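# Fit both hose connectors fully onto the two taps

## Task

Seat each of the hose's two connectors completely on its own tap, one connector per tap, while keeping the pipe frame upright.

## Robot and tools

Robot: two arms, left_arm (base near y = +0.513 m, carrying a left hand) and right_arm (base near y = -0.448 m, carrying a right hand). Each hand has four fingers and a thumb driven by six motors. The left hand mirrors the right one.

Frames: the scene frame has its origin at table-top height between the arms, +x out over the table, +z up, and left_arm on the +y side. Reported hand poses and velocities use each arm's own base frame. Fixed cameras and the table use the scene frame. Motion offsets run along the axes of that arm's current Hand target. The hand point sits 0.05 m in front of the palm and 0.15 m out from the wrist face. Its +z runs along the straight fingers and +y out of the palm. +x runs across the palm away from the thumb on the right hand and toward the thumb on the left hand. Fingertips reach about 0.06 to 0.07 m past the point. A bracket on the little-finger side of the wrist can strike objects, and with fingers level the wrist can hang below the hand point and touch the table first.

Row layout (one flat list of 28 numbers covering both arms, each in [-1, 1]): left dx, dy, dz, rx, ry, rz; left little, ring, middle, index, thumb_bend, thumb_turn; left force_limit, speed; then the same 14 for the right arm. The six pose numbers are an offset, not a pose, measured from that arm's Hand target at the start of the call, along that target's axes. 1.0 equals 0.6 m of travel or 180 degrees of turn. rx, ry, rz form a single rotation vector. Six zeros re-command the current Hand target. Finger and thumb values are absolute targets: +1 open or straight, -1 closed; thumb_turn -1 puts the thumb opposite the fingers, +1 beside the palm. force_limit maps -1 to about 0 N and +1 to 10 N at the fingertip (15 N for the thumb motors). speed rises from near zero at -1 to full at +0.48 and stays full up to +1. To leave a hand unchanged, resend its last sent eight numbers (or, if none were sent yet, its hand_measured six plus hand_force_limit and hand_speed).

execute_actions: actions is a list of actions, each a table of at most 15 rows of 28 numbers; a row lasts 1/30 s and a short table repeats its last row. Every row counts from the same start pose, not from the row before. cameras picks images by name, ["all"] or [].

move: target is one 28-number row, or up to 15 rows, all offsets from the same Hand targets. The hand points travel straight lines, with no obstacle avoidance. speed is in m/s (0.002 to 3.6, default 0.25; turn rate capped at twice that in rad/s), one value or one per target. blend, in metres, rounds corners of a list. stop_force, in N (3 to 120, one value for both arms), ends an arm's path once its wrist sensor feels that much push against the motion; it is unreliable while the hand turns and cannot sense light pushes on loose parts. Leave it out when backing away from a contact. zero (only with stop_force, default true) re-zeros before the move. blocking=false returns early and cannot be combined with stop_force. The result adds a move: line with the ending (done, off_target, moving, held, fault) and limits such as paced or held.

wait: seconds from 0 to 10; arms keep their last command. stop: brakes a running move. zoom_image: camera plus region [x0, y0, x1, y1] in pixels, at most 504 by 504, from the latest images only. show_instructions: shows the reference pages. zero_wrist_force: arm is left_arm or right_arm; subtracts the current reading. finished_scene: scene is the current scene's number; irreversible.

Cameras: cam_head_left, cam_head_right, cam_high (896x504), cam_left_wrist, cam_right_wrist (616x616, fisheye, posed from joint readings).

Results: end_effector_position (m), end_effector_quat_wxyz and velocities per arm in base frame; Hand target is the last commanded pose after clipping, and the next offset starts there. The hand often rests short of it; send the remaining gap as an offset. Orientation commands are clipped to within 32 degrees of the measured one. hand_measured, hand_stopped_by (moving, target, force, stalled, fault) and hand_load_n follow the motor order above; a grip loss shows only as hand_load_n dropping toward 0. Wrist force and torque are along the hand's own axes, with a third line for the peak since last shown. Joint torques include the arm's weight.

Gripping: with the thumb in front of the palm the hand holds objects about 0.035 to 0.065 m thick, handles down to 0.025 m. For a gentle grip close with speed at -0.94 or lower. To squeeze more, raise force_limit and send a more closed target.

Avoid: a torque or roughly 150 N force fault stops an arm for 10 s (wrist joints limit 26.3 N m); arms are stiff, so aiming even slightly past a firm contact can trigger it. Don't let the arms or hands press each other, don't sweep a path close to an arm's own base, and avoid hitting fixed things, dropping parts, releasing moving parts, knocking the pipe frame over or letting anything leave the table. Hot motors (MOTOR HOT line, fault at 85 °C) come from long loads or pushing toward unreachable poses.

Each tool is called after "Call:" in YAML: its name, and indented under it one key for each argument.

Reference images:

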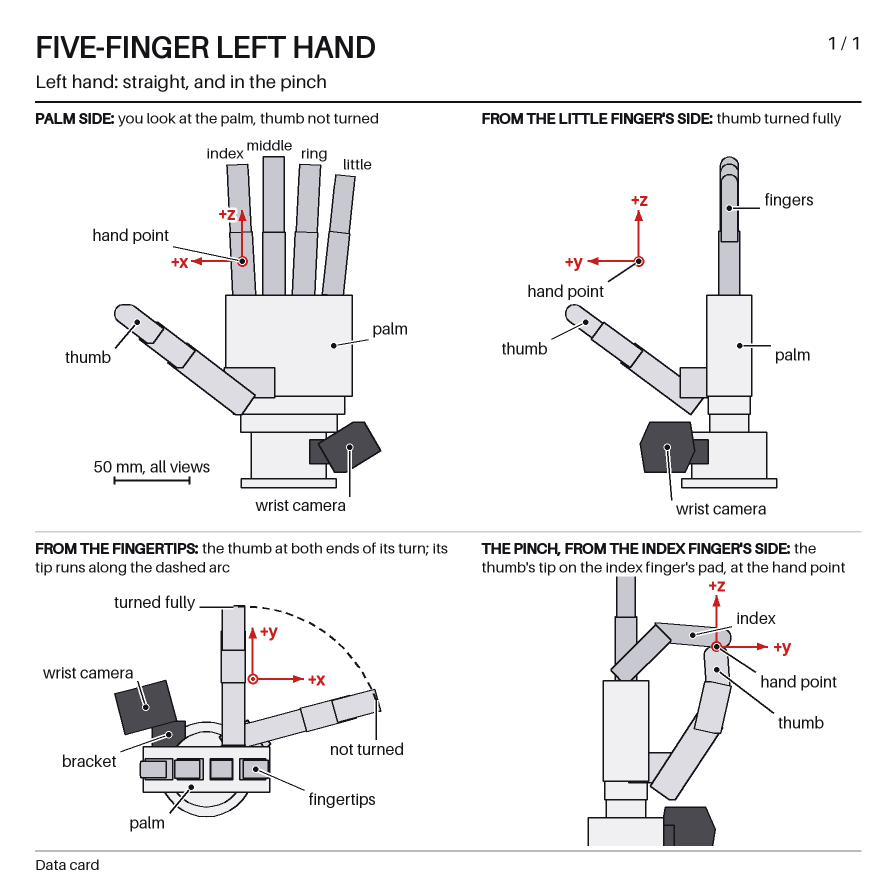

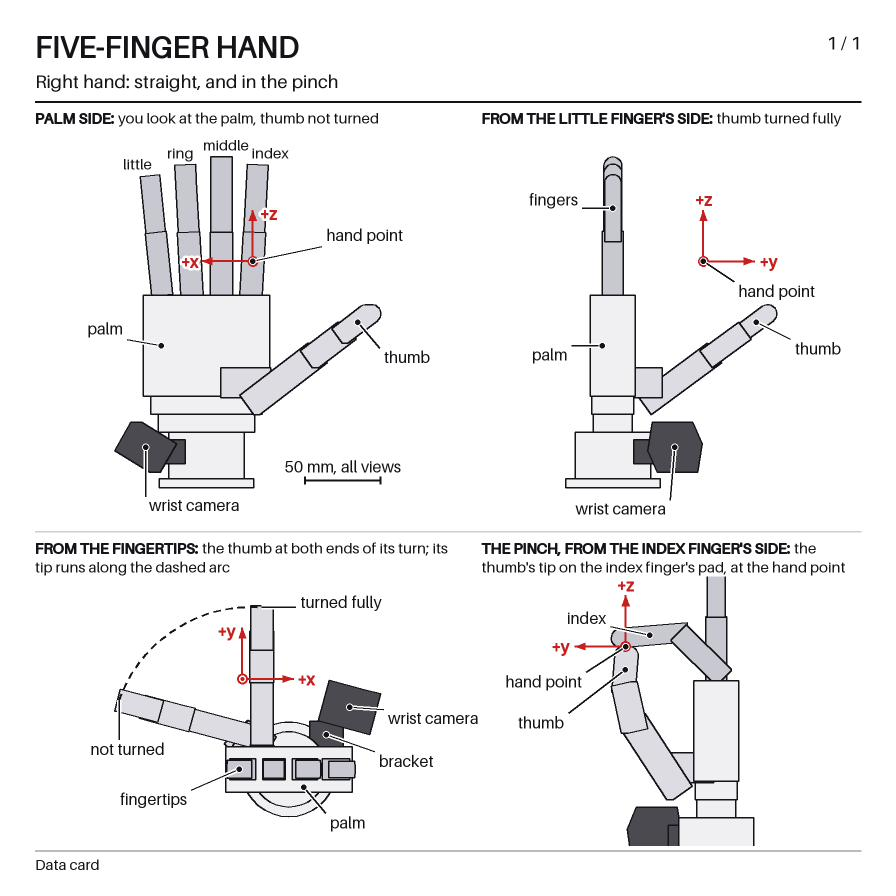

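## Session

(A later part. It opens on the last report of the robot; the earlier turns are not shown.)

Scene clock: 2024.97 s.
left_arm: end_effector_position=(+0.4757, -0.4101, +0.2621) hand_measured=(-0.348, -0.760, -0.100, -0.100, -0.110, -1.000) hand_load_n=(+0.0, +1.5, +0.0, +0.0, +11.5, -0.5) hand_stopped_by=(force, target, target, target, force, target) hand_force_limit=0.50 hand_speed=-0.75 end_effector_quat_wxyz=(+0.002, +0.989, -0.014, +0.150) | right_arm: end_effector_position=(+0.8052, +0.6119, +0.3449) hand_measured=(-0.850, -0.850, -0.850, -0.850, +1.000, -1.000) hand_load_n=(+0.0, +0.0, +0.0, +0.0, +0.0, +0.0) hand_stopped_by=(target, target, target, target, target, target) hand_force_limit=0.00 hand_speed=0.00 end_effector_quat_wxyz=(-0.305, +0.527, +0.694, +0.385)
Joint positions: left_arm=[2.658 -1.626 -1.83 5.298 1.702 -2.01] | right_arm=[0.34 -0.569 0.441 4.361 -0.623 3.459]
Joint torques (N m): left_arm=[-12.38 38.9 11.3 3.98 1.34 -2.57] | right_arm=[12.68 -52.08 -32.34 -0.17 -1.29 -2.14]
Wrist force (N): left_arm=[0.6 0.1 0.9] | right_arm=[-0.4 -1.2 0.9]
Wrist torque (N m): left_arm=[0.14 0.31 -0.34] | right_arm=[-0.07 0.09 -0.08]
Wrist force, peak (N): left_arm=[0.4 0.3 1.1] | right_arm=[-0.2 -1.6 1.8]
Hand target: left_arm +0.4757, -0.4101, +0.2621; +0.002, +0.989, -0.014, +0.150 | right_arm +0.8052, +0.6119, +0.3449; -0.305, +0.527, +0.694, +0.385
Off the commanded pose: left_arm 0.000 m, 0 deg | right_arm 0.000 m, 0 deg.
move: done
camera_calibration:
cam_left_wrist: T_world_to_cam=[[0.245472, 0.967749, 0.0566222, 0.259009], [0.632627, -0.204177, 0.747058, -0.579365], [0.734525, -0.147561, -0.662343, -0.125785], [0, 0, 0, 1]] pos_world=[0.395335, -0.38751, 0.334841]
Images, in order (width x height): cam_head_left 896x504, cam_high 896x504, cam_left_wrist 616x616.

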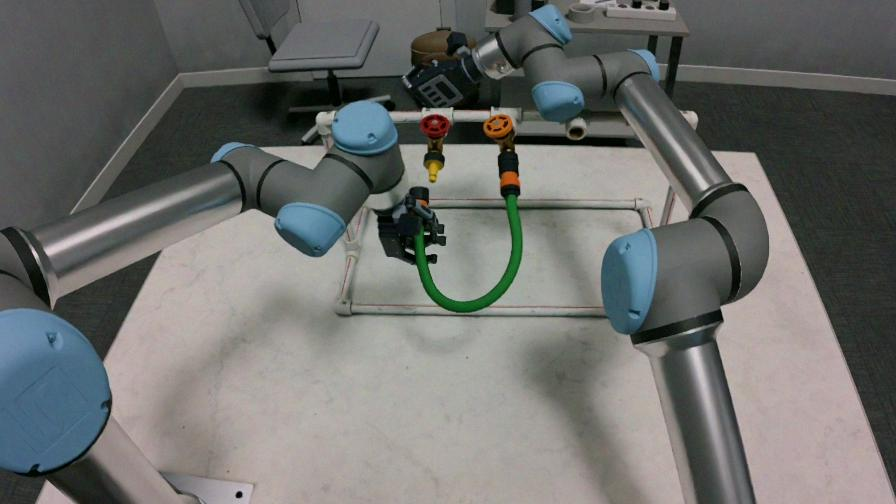

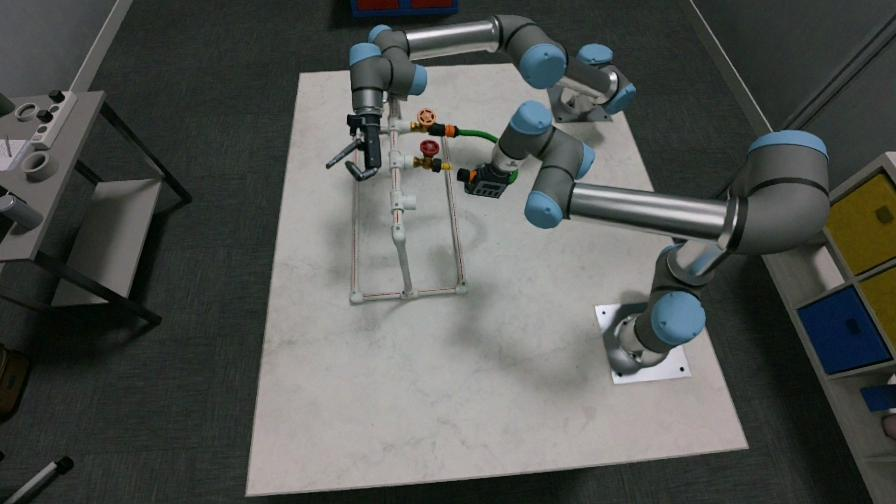

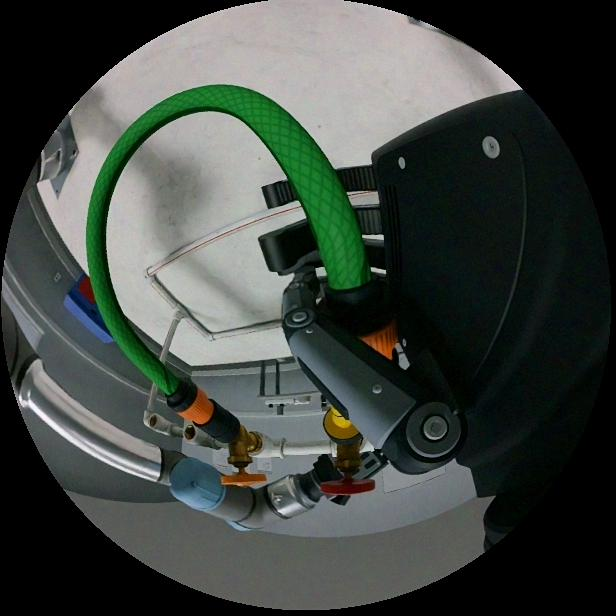

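Call:
move:
  target: [0,0,0,0,0,0,-0.6,-0.76,-0.1,-0.1,-0.95,-1,0.5,-0.75,0.0168,-0.0645,0.0003,0,0,0,-0.85,-0.85,-0.85,-0.85,1,-1,0,0]
  speed: 0.015
  stop_force: 3.5
  cameras: ["cam_high","cam_head_left"]

Call:
zoom_image:
  camera: "cam_high"
  region: [340, 100, 500, 260]

Scene clock: 2033.13 s.
left_arm: end_effector_position=(+0.4757, -0.4101, +0.2621) hand_measured=(-0.348, -0.760, -0.100, -0.100, -0.110, -1.000) hand_load_n=(+0.0, +1.0, +0.0, +0.0, +11.5, -0.5) hand_stopped_by=(force, target, target, target, force, target) hand_force_limit=0.50 hand_speed=-0.75 end_effector_quat_wxyz=(+0.002, +0.989, -0.014, +0.150) | right_arm: end_effector_position=(+0.7652, +0.6113, +0.3449) hand_measured=(-0.850, -0.850, -0.850, -0.850, +1.000, -1.000) hand_load_n=(+0.0, +0.0, +0.0, +0.0, +0.0, +0.0) hand_stopped_by=(target, target, target, target, target, target) hand_force_limit=0.00 hand_speed=0.00 end_effector_quat_wxyz=(-0.305, +0.527, +0.694, +0.385)
Joint positions: left_arm=[2.658 -1.626 -1.83 5.298 1.702 -2.01] | right_arm=[0.356 -0.718 0.724 4.208 -0.631 3.482]
Joint torques (N m): left_arm=[-11.98 39.07 11.21 4.04 1.28 -2.55] | right_arm=[12.84 -65 -16.88 -5.03 -1.17 1.79]
Wrist force (N): left_arm=[0.0 0.6 0.3] | right_arm=[-0.4 -0.5 0.6]
Wrist torque (N m): left_arm=[0.19 0.28 -0.34] | right_arm=[-0.03 0.10 -0.13]
Wrist force, peak (N): left_arm=[0.6 0.1 1.0] | right_arm=[-0.6 -1.6 0.7]
Hand target: left_arm +0.4757, -0.4101, +0.2621; +0.002, +0.989, -0.014, +0.150 | right_arm +0.7652, +0.6113, +0.3449; -0.305, +0.527, +0.694, +0.385
Off the commanded pose: left_arm 0.000 m, 0 deg | right_arm 0.000 m, 0 deg.
move: done
Images, in order (width x height): cam_head_left 896x504, cam_high 896x504.

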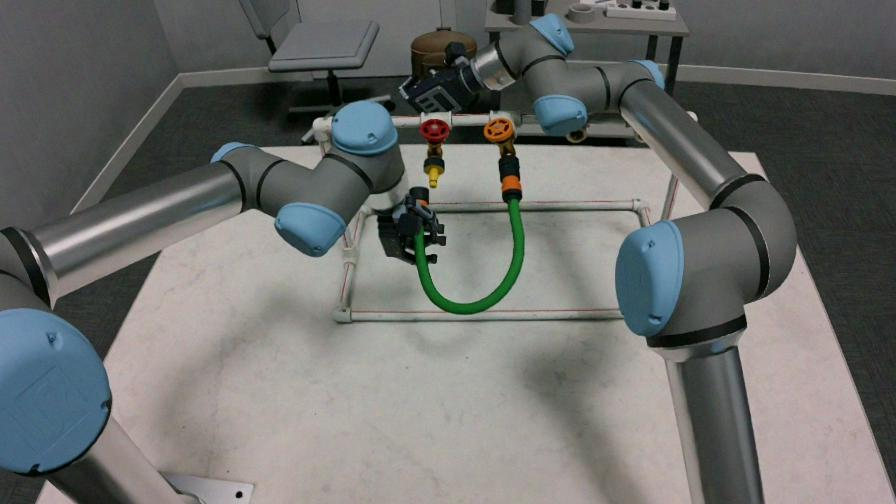

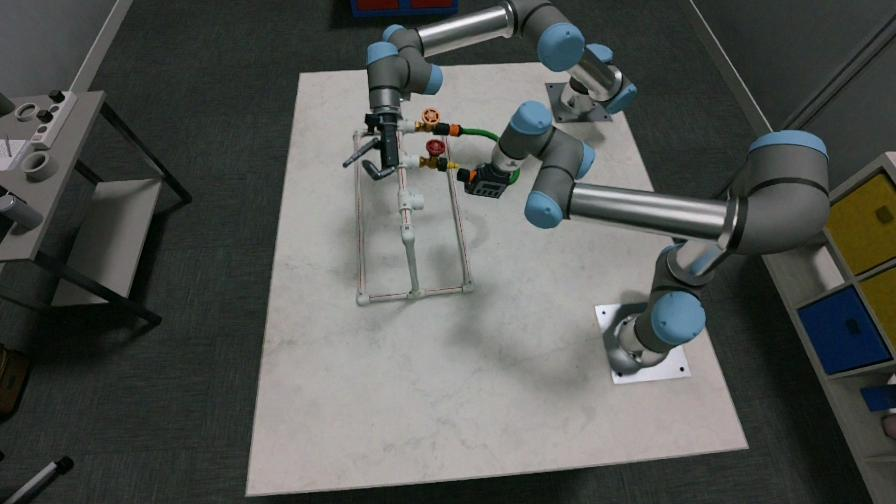

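Scaled by 3.150 from the camera's 896x504 image, which has a finer 1280x720 frame.

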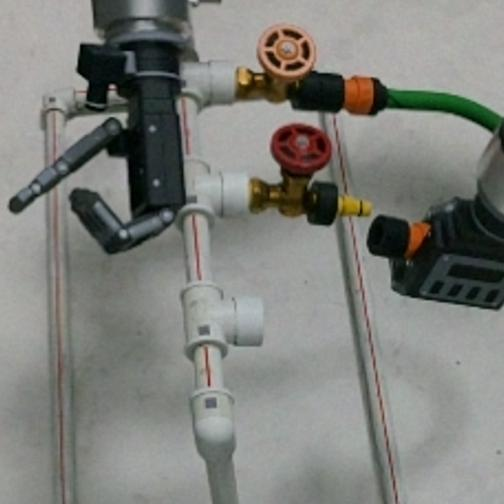

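Call:
move:
  target: [-0.02,0.0312,-0.0083,0,0,0.0211,-0.6,-0.76,-0.1,-0.1,-0.95,-1,0.5,-0.75,0,0,0,0,0,0,-0.85,-0.85,-0.85,-0.85,1,-1,0,0]
  speed: 0.03
  cameras: ["cam_high","cam_head_left","cam_head_right"]

Call:
zoom_image:
  camera: "cam_high"
  region: [420, 130, 500, 210]

Call:
zoom_image:
  camera: "cam_head_left"
  region: [395, 140, 475, 220]

Call:
zoom_image:
  camera: "cam_head_right"
  region: [380, 140, 460, 220]

Scene clock: 2044.13 s.
left_arm: end_effector_position=(+0.4623, -0.4284, +0.2633) hand_measured=(-0.348, -0.760, -0.100, -0.100, -0.110, -1.000) hand_load_n=(+0.0, +1.5, +0.0, +0.0, +11.5, -0.5) hand_stopped_by=(force, target, target, target, force, target) hand_force_limit=0.50 hand_speed=-0.75 end_effector_quat_wxyz=(-0.003, +0.988, -0.046, +0.150) | right_arm: end_effector_position=(+0.7652, +0.6113, +0.3449) hand_measured=(-0.850, -0.850, -0.850, -0.850, +1.000, -1.000) hand_load_n=(+0.0, +0.0, +0.0, +0.0, +0.0, +0.0) hand_stopped_by=(target, target, target, target, target, target) hand_force_limit=0.00 hand_speed=0.00 end_effector_quat_wxyz=(-0.305, +0.527, +0.694, +0.385)
Joint positions: left_arm=[2.619 -1.635 -1.813 5.285 1.712 -1.981] | right_arm=[0.356 -0.718 0.724 4.208 -0.631 3.482]
Joint torques (N m): left_arm=[-13.24 16.99 31.37 0.16 1.45 3.12] | right_arm=[12.5 -65.14 -17.78 -4.92 -1.24 1.6]
Wrist force (N): left_arm=[0.1 0.0 0.1] | right_arm=[-0.5 -1.5 0.6]
Wrist torque (N m): left_arm=[0.17 0.29 -0.42] | right_arm=[-0.10 0.12 -0.17]
Wrist force, peak (N): left_arm=[-0.1 0.7 0.7] | right_arm=[-0.5 -1.5 0.6]
Hand target: left_arm +0.4622, -0.4285, +0.2633; -0.003, +0.988, -0.046, +0.150 | right_arm +0.7652, +0.6113, +0.3449; -0.305, +0.527, +0.694, +0.385
Off the commanded pose: left_arm 0.000 m, 0 deg | right_arm 0.000 m, 0 deg.
move: done
Images, in order (width x height): cam_head_left 896x504, cam_head_right 896x504, cam_high 896x504.

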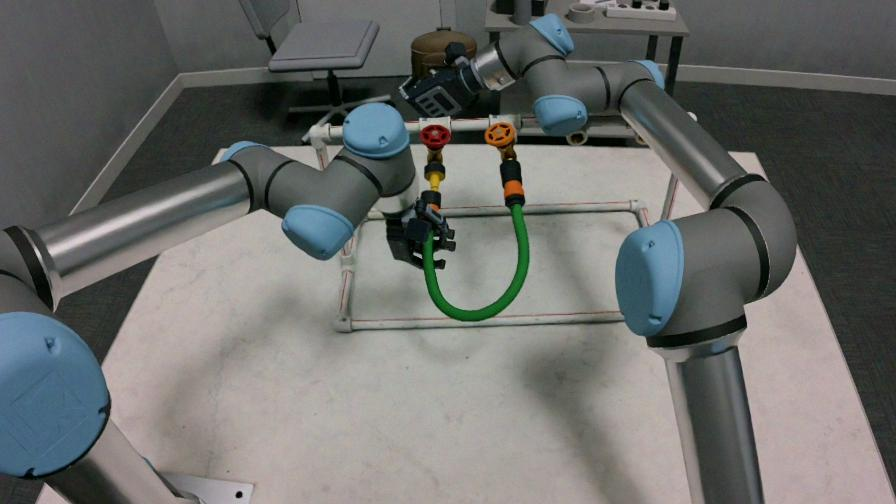

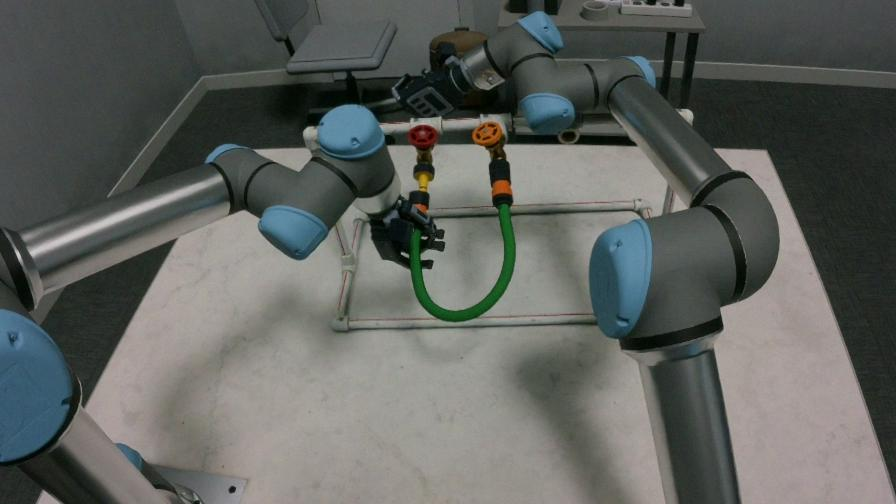

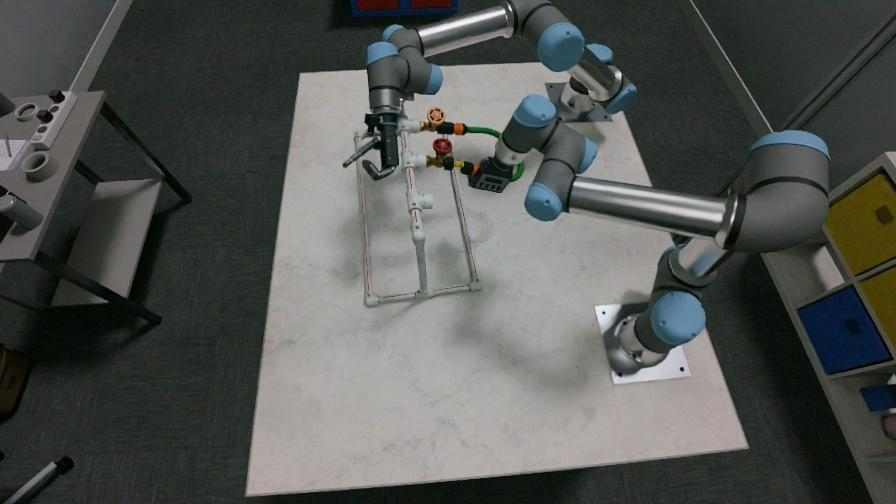

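Scaled by 6.300 from the camera's 896x504 image, which has a finer 1280x720 frame.

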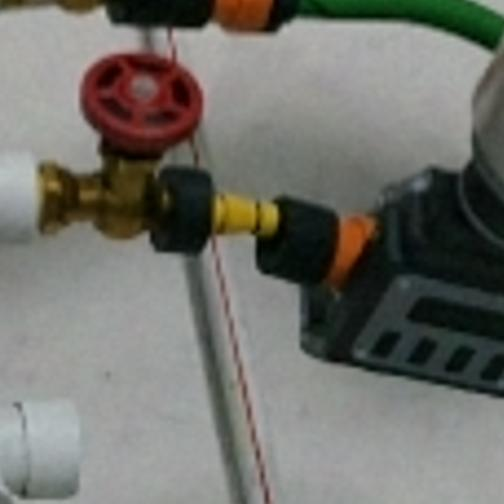

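Scaled by 6.300 from the camera's 896x504 image, which has a finer 1280x720 frame.

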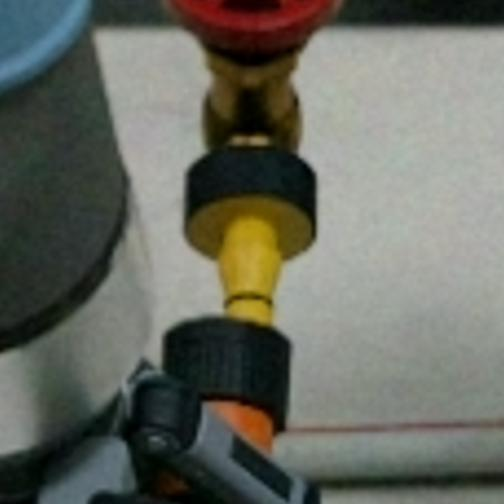

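Scaled by 6.300 from the camera's 896x504 image, which has a finer 1280x720 frame.

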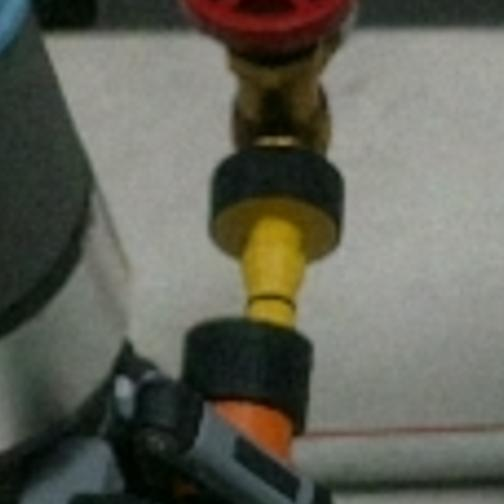

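Call:
move:
  target: [-0.01,0.0093,-0.003,0,0,0,-0.6,-0.76,-0.1,-0.1,-0.95,-1,0.5,-0.75,0,0,0,0,0,0,-0.85,-0.85,-0.85,-0.85,1,-1,0,0]
  speed: 0.03
  cameras: ["cam_high","cam_head_left","cam_head_right","cam_left_wrist"]

Call:
zoom_image:
  camera: "cam_high"
  region: [420, 130, 500, 210]

Call:
zoom_image:
  camera: "cam_head_left"
  region: [395, 140, 475, 220]

Call:
zoom_image:
  camera: "cam_left_wrist"
  region: [270, 330, 430, 490]

Scene clock: 2065.60 s.
left_arm: end_effector_position=(+0.4556, -0.4334, +0.2631) hand_measured=(-0.348, -0.760, -0.100, -0.100, -0.110, -1.000) hand_load_n=(+0.0, +1.0, +0.0, +0.0, +11.5, -0.5) hand_stopped_by=(force, target, target, target, force, target) hand_force_limit=0.50 hand_speed=-0.75 end_effector_quat_wxyz=(-0.003, +0.988, -0.046, +0.150) | right_arm: end_effector_position=(+0.7652, +0.6113, +0.3449) hand_measured=(-0.850, -0.850, -0.850, -0.850, +1.000, -1.000) hand_load_n=(+0.0, +0.0, +0.0, +0.0, +0.0, +0.0) hand_stopped_by=(target, target, target, target, target, target) hand_force_limit=0.00 hand_speed=0.00 end_effector_quat_wxyz=(-0.305, +0.527, +0.694, +0.385)
Joint positions: left_arm=[2.604 -1.632 -1.816 5.283 1.716 -1.996] | right_arm=[0.356 -0.718 0.724 4.208 -0.631 3.482]
Joint torques (N m): left_arm=[-12.86 39.29 10.87 0.09 1.28 -2.56] | right_arm=[7.76 -65.06 -20.26 -5.05 -1.2 1.57]
Wrist force (N): left_arm=[0.2 -0.3 0.6] | right_arm=[-0.3 -1.4 0.5]
Wrist torque (N m): left_arm=[0.17 0.32 -0.31] | right_arm=[-0.08 0.09 -0.15]
Wrist force, peak (N): left_arm=[0.4 -0.6 0.7] | right_arm=[-0.7 -1.5 0.6]
Hand target: left_arm +0.4555, -0.4335, +0.2631; -0.003, +0.988, -0.046, +0.150 | right_arm +0.7652, +0.6113, +0.3449; -0.305, +0.527, +0.694, +0.385
Off the commanded pose: left_arm 0.000 m, 0 deg | right_arm 0.000 m, 0 deg.
move: done
camera_calibration:
cam_left_wrist: T_world_to_cam=[[0.306183, 0.948971, 0.0755359, 0.245666], [0.617583, -0.25839, 0.74285, -0.587702], [0.724461, -0.180798, -0.665183, -0.122846], [0, 0, 0, 1]] pos_world=[0.376733, -0.407197, 0.336302]
Images, in order (width x height): cam_head_left 896x504, cam_head_right 896x504, cam_high 896x504, cam_left_wrist 616x616.

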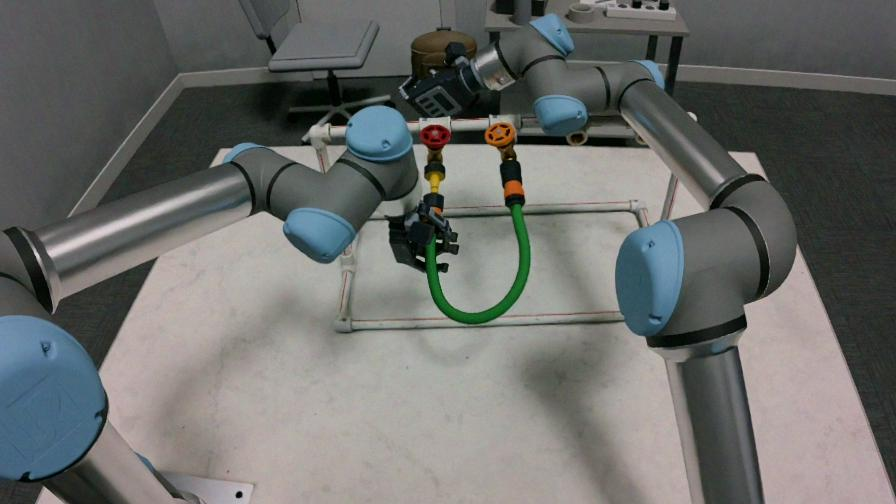

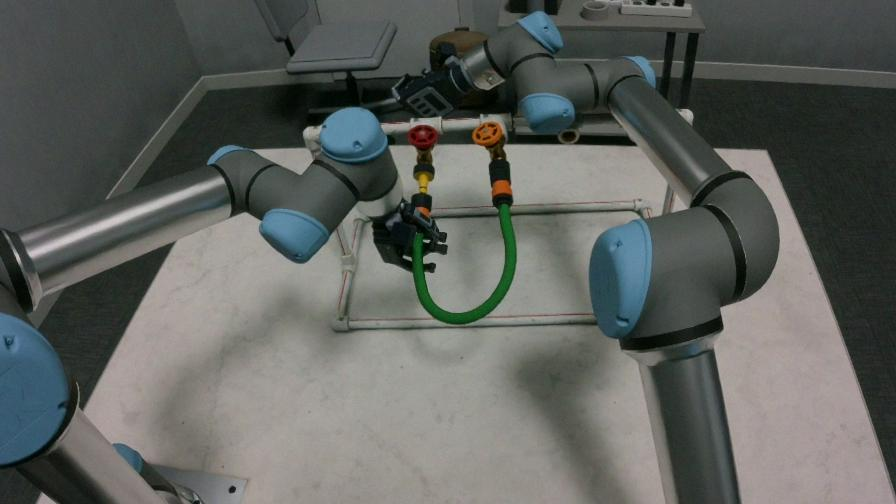

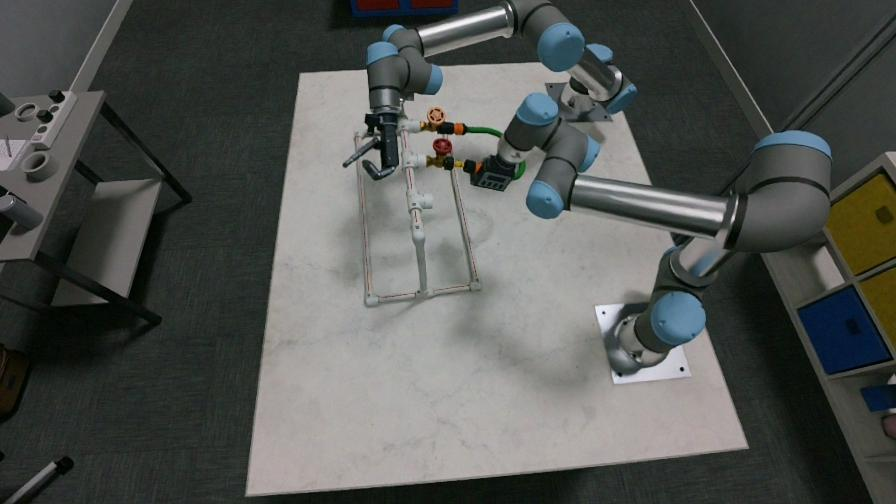

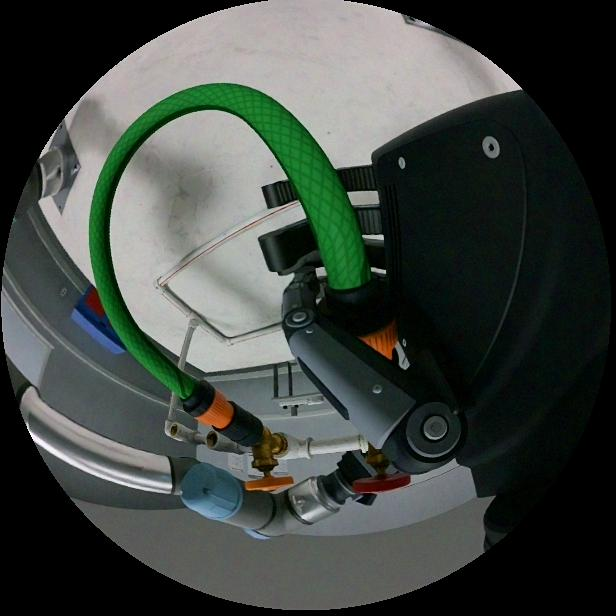

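Scaled by 6.300 from the camera's 896x504 image, which has a finer 1280x720 frame.

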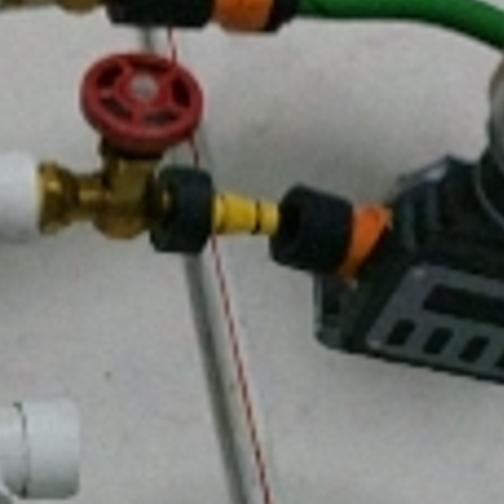

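Scaled by 6.300 from the camera's 896x504 image, which has a finer 1280x720 frame.

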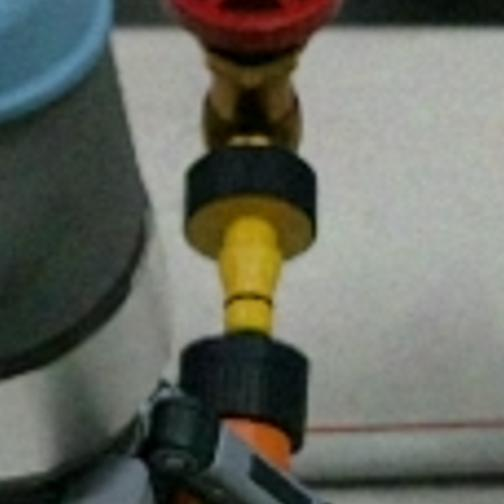

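Scaled by 3.150 from the camera's 616x616 image, which has a finer 880x880 frame.

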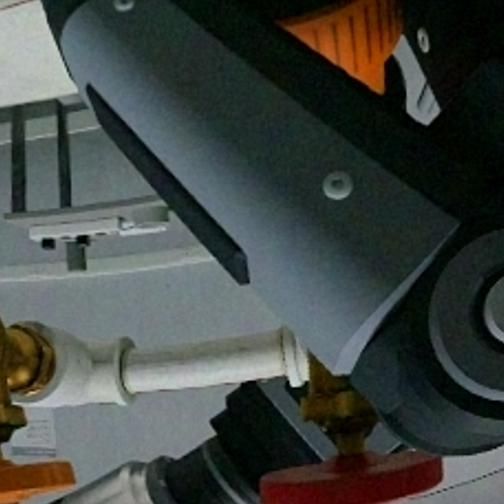

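Call:
move:
  target: [-0.0043,0.0003,-0.004,0,-0.0111,0.011,-0.6,-0.76,-0.1,-0.1,-0.95,-1,0.5,-0.75,0,0,0,0,0,0,-0.85,-0.85,-0.85,-0.85,1,-1,0,0]
  speed: 0.03

Call:
move:
  target: [0.0214,-0.0037,0,0,0,0,-0.6,-0.76,-0.1,-0.1,-0.95,-1,0.5,-0.75,0,0,0,0,0,0,-0.85,-0.85,-0.85,-0.85,1,-1,0,0]
  speed: 0.015
  stop_force: 4
  cameras: ["cam_high","cam_head_left","cam_head_right"]

Call:
zoom_image:
  camera: "cam_high"
  region: [420, 130, 500, 210]

Call:
zoom_image:
  camera: "cam_head_left"
  region: [395, 140, 475, 220]

Scene clock: 2085.77 s.
left_arm: end_effector_position=(+0.4523, -0.4334, +0.2647) hand_measured=(-0.348, -0.760, -0.100, -0.100, -0.110, -1.000) hand_load_n=(+0.0, +1.5, +0.0, +0.0, +11.0, -0.5) hand_stopped_by=(force, target, target, target, force, target) hand_force_limit=0.50 hand_speed=-0.75 end_effector_quat_wxyz=(-0.006, +0.989, -0.063, +0.132) | right_arm: end_effector_position=(+0.7652, +0.6113, +0.3449) hand_measured=(-0.850, -0.850, -0.850, -0.850, +1.000, -1.000) hand_load_n=(+0.0, +0.0, +0.0, +0.0, +0.0, +0.0) hand_stopped_by=(target, target, target, target, target, target) hand_force_limit=0.00 hand_speed=0.00 end_effector_quat_wxyz=(-0.305, +0.527, +0.694, +0.385)
Joint positions: left_arm=[2.611 -1.636 -1.789 5.228 1.7 -1.959] | right_arm=[0.356 -0.718 0.724 4.208 -0.631 3.482]
Joint torques (N m): left_arm=[7.02 17.34 30.85 0.05 -2.25 3.19] | right_arm=[2.69 -65.04 -22.94 -4.83 -1.01 1.65]
Wrist force (N): left_arm=[0.6 -0.3 0.5] | right_arm=[-0.4 -1.3 0.6]
Wrist torque (N m): left_arm=[0.17 0.32 -0.44] | right_arm=[-0.09 0.10 -0.16]
Wrist force, peak (N): left_arm=[0.8 -0.1 0.6] | right_arm=[-0.7 -1.5 0.7]
Hand target: left_arm +0.4523, -0.4334, +0.2647; -0.006, +0.989, -0.063, +0.132 | right_arm +0.7652, +0.6113, +0.3449; -0.305, +0.527, +0.694, +0.385
Off the commanded pose: left_arm 0.000 m, 0 deg | right_arm 0.000 m, 0 deg.
move: done

Scene clock: 2087.53 s.
left_arm: end_effector_position=(+0.4649, -0.4328, +0.2681) hand_measured=(-0.348, -0.760, -0.100, -0.100, -0.110, -1.000) hand_load_n=(+0.0, +1.5, +0.0, +0.0, +11.5, -0.5) hand_stopped_by=(force, target, target, target, force, target) hand_force_limit=0.50 hand_speed=-0.75 end_effector_quat_wxyz=(-0.006, +0.989, -0.063, +0.132) | right_arm: end_effector_position=(+0.7652, +0.6113, +0.3449) hand_measured=(-0.850, -0.850, -0.850, -0.850, +1.000, -1.000) hand_load_n=(+0.0, +0.0, +0.0, +0.0, +0.0, +0.0) hand_stopped_by=(target, target, target, target, target, target) hand_force_limit=0.00 hand_speed=0.00 end_effector_quat_wxyz=(-0.305, +0.527, +0.694, +0.385)
Joint positions: left_arm=[2.624 -1.654 -1.761 5.22 1.697 -1.946] | right_arm=[0.356 -0.718 0.724 4.208 -0.631 3.482]
Joint torques (N m): left_arm=[7.55 17.91 31.28 0.12 -2.2 3.06] | right_arm=[0.13 -64.84 -24.1 -4.89 -1.1 1.49]
Wrist force (N): left_arm=[0.0 -0.2 0.8] | right_arm=[-0.4 -1.4 0.5]
Wrist torque (N m): left_arm=[0.16 0.32 -0.37] | right_arm=[-0.08 0.10 -0.16]
Wrist force, peak (N): left_arm=[0.3 0.2 0.9] | right_arm=[-0.8 -1.4 0.7]
Hand target: left_arm +0.4649, -0.4328, +0.2681; -0.006, +0.989, -0.063, +0.132 | right_arm +0.7652, +0.6113, +0.3449; -0.305, +0.527, +0.694, +0.385
Off the commanded pose: left_arm 0.000 m, 0 deg | right_arm 0.000 m, 0 deg.
move: done
Images, in order (width x height): cam_head_left 896x504, cam_head_right 896x504, cam_high 896x504.

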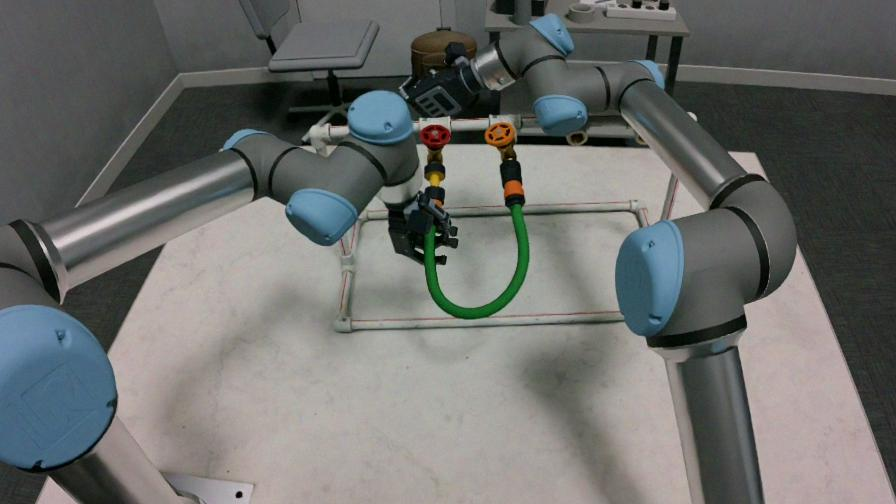

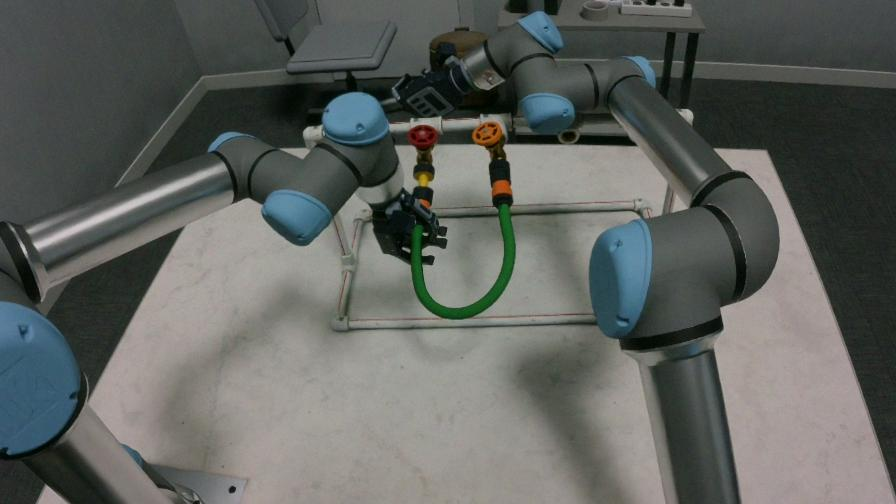

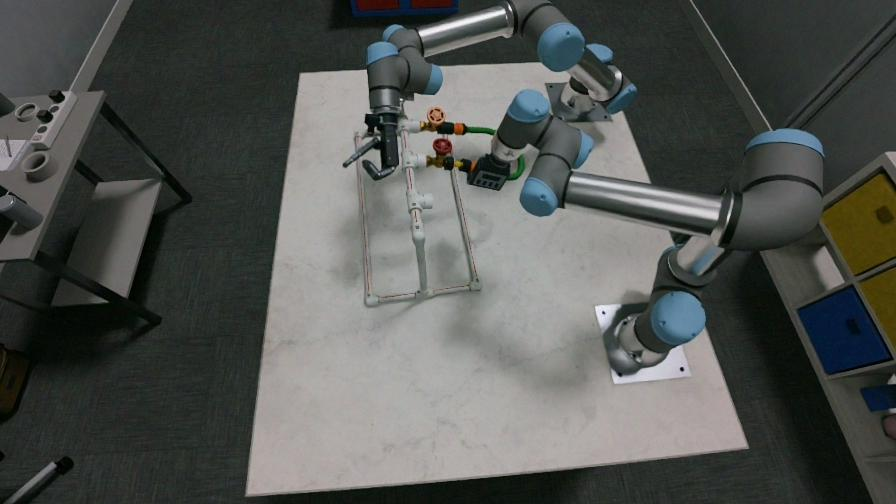

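Scaled by 6.300 from the camera's 896x504 image, which has a finer 1280x720 frame.

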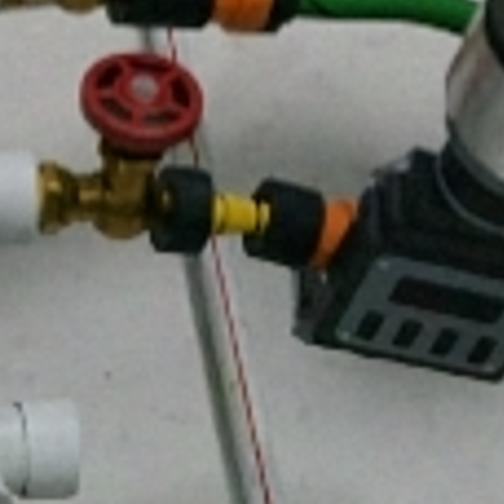

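Scaled by 6.300 from the camera's 896x504 image, which has a finer 1280x720 frame.

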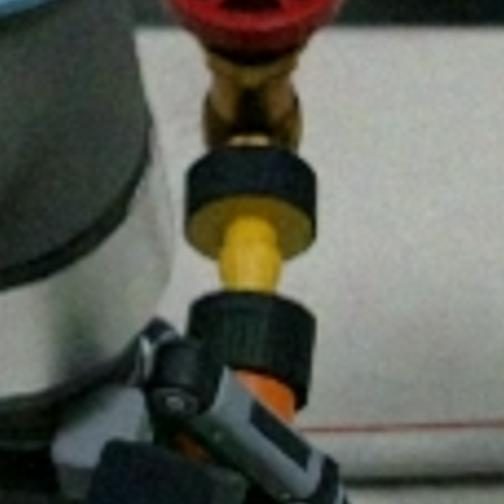

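Call:
execute_actions:
  actions: []

Scene clock: 2098.27 s.
left_arm: end_effector_position=(+0.4649, -0.4328, +0.2681) hand_measured=(-0.348, -0.760, -0.100, -0.100, -0.110, -1.000) hand_load_n=(+0.0, +1.5, +0.0, +0.0, +11.0, -0.5) hand_stopped_by=(force, target, target, target, force, target) hand_force_limit=0.50 hand_speed=-0.75 end_effector_quat_wxyz=(-0.006, +0.989, -0.063, +0.132) | right_arm: end_effector_position=(+0.7652, +0.6113, +0.3449) hand_measured=(-0.850, -0.850, -0.850, -0.850, +1.000, -1.000) hand_load_n=(+0.0, +0.0, +0.0, +0.0, +0.0, +0.5) hand_stopped_by=(target, target, target, target, target, target) hand_force_limit=0.00 hand_speed=0.00 end_effector_quat_wxyz=(-0.305, +0.527, +0.694, +0.385)
Joint positions: left_arm=[2.624 -1.654 -1.761 5.22 1.697 -1.946] | right_arm=[0.356 -0.718 0.724 4.208 -0.631 3.482]
Joint velocities: within noise
Joint torques (N m): left_arm=[6.96 18.04 31.43 0.05 -2.1 3.13] | right_arm=[-2.34 -64.79 -26.79 -4.85 -1.06 1.35]
Wrist force (N): left_arm=[0.1 -0.1 0.5] | right_arm=[-0.4 -1.4 0.5]
Wrist torque (N m): left_arm=[0.19 0.32 -0.38] | right_arm=[-0.08 0.10 -0.16]
Wrist force, peak (N): left_arm=[-0.2 0.1 1.0] | right_arm=[-0.4 -1.5 0.6]
Hand target: left_arm +0.4649, -0.4328, +0.2681; -0.006, +0.989, -0.063, +0.132 | right_arm +0.7652, +0.6113, +0.3449; -0.305, +0.527, +0.694, +0.385
Off the commanded pose: left_arm 0.000 m, 0 deg | right_arm 0.000 m, 0 deg.
camera_calibration:
cam_left_wrist: T_world_to_cam=[[0.339294, 0.93752, 0.0770371, 0.221098], [0.633906, -0.288383, 0.717634, -0.610789], [0.695012, -0.194655, -0.692147, -0.111235], [0, 0, 0, 1]] pos_world=[0.389475, -0.405078, 0.344299]
cam_right_wrist: T_world_to_cam=[[0.852936, 0.274198, 0.444202, -0.974867], [0.456047, -0.805465, -0.37848, 0.2747], [0.254011, 0.525396, -0.812057, -0.122301], [0, 0, 0, 1]] pos_world=[0.737288, 0.552825, 0.437691]

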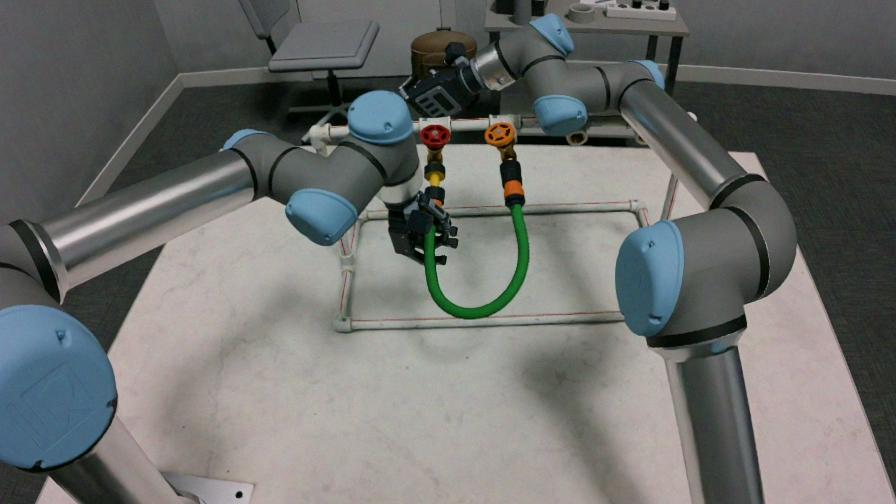

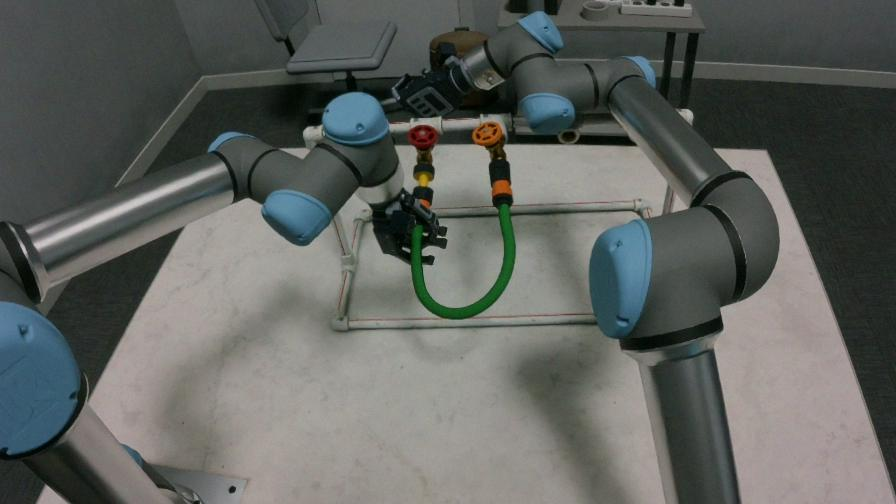

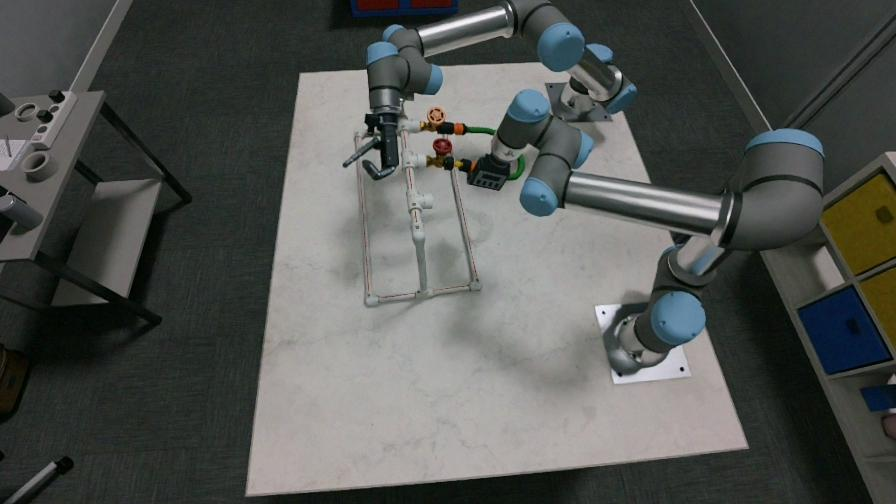

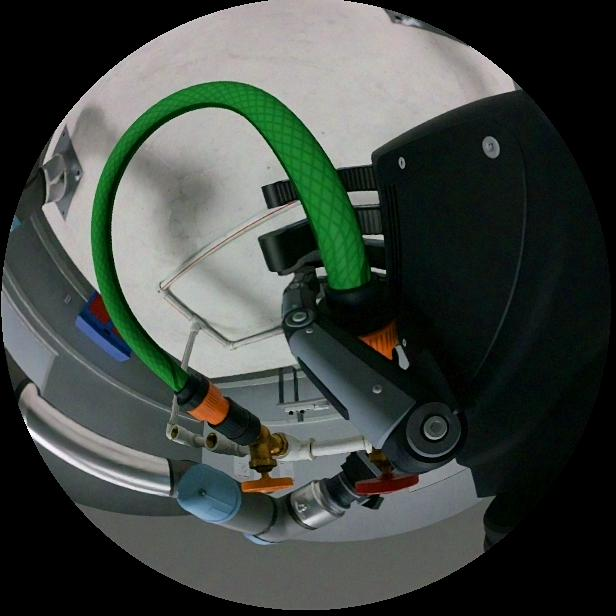

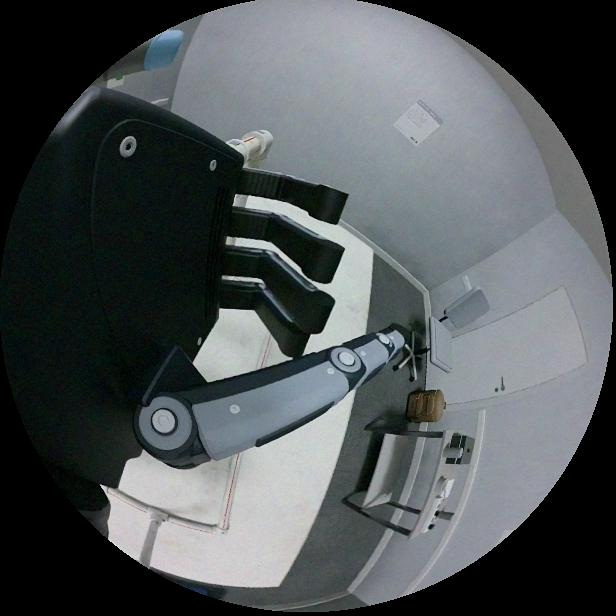

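Call:
zoom_image:
  camera: "cam_head_left"
  region: [395, 110, 485, 230]

Call:
zoom_image:
  camera: "cam_high"
  region: [360, 90, 520, 210]

Scaled by 4.200 from the camera's 896x504 image, which has a finer 1280x720 frame.

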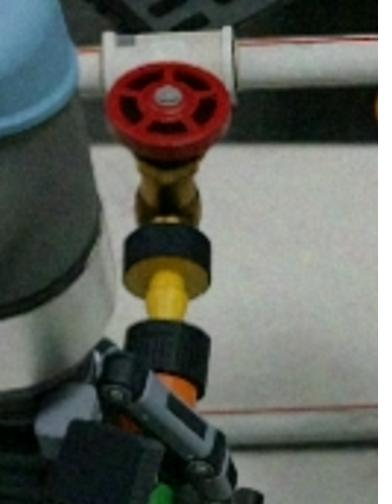

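Scaled by 3.150 from the camera's 896x504 image, which has a finer 1280x720 frame.

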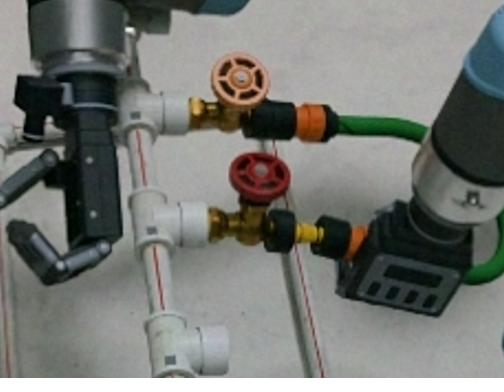

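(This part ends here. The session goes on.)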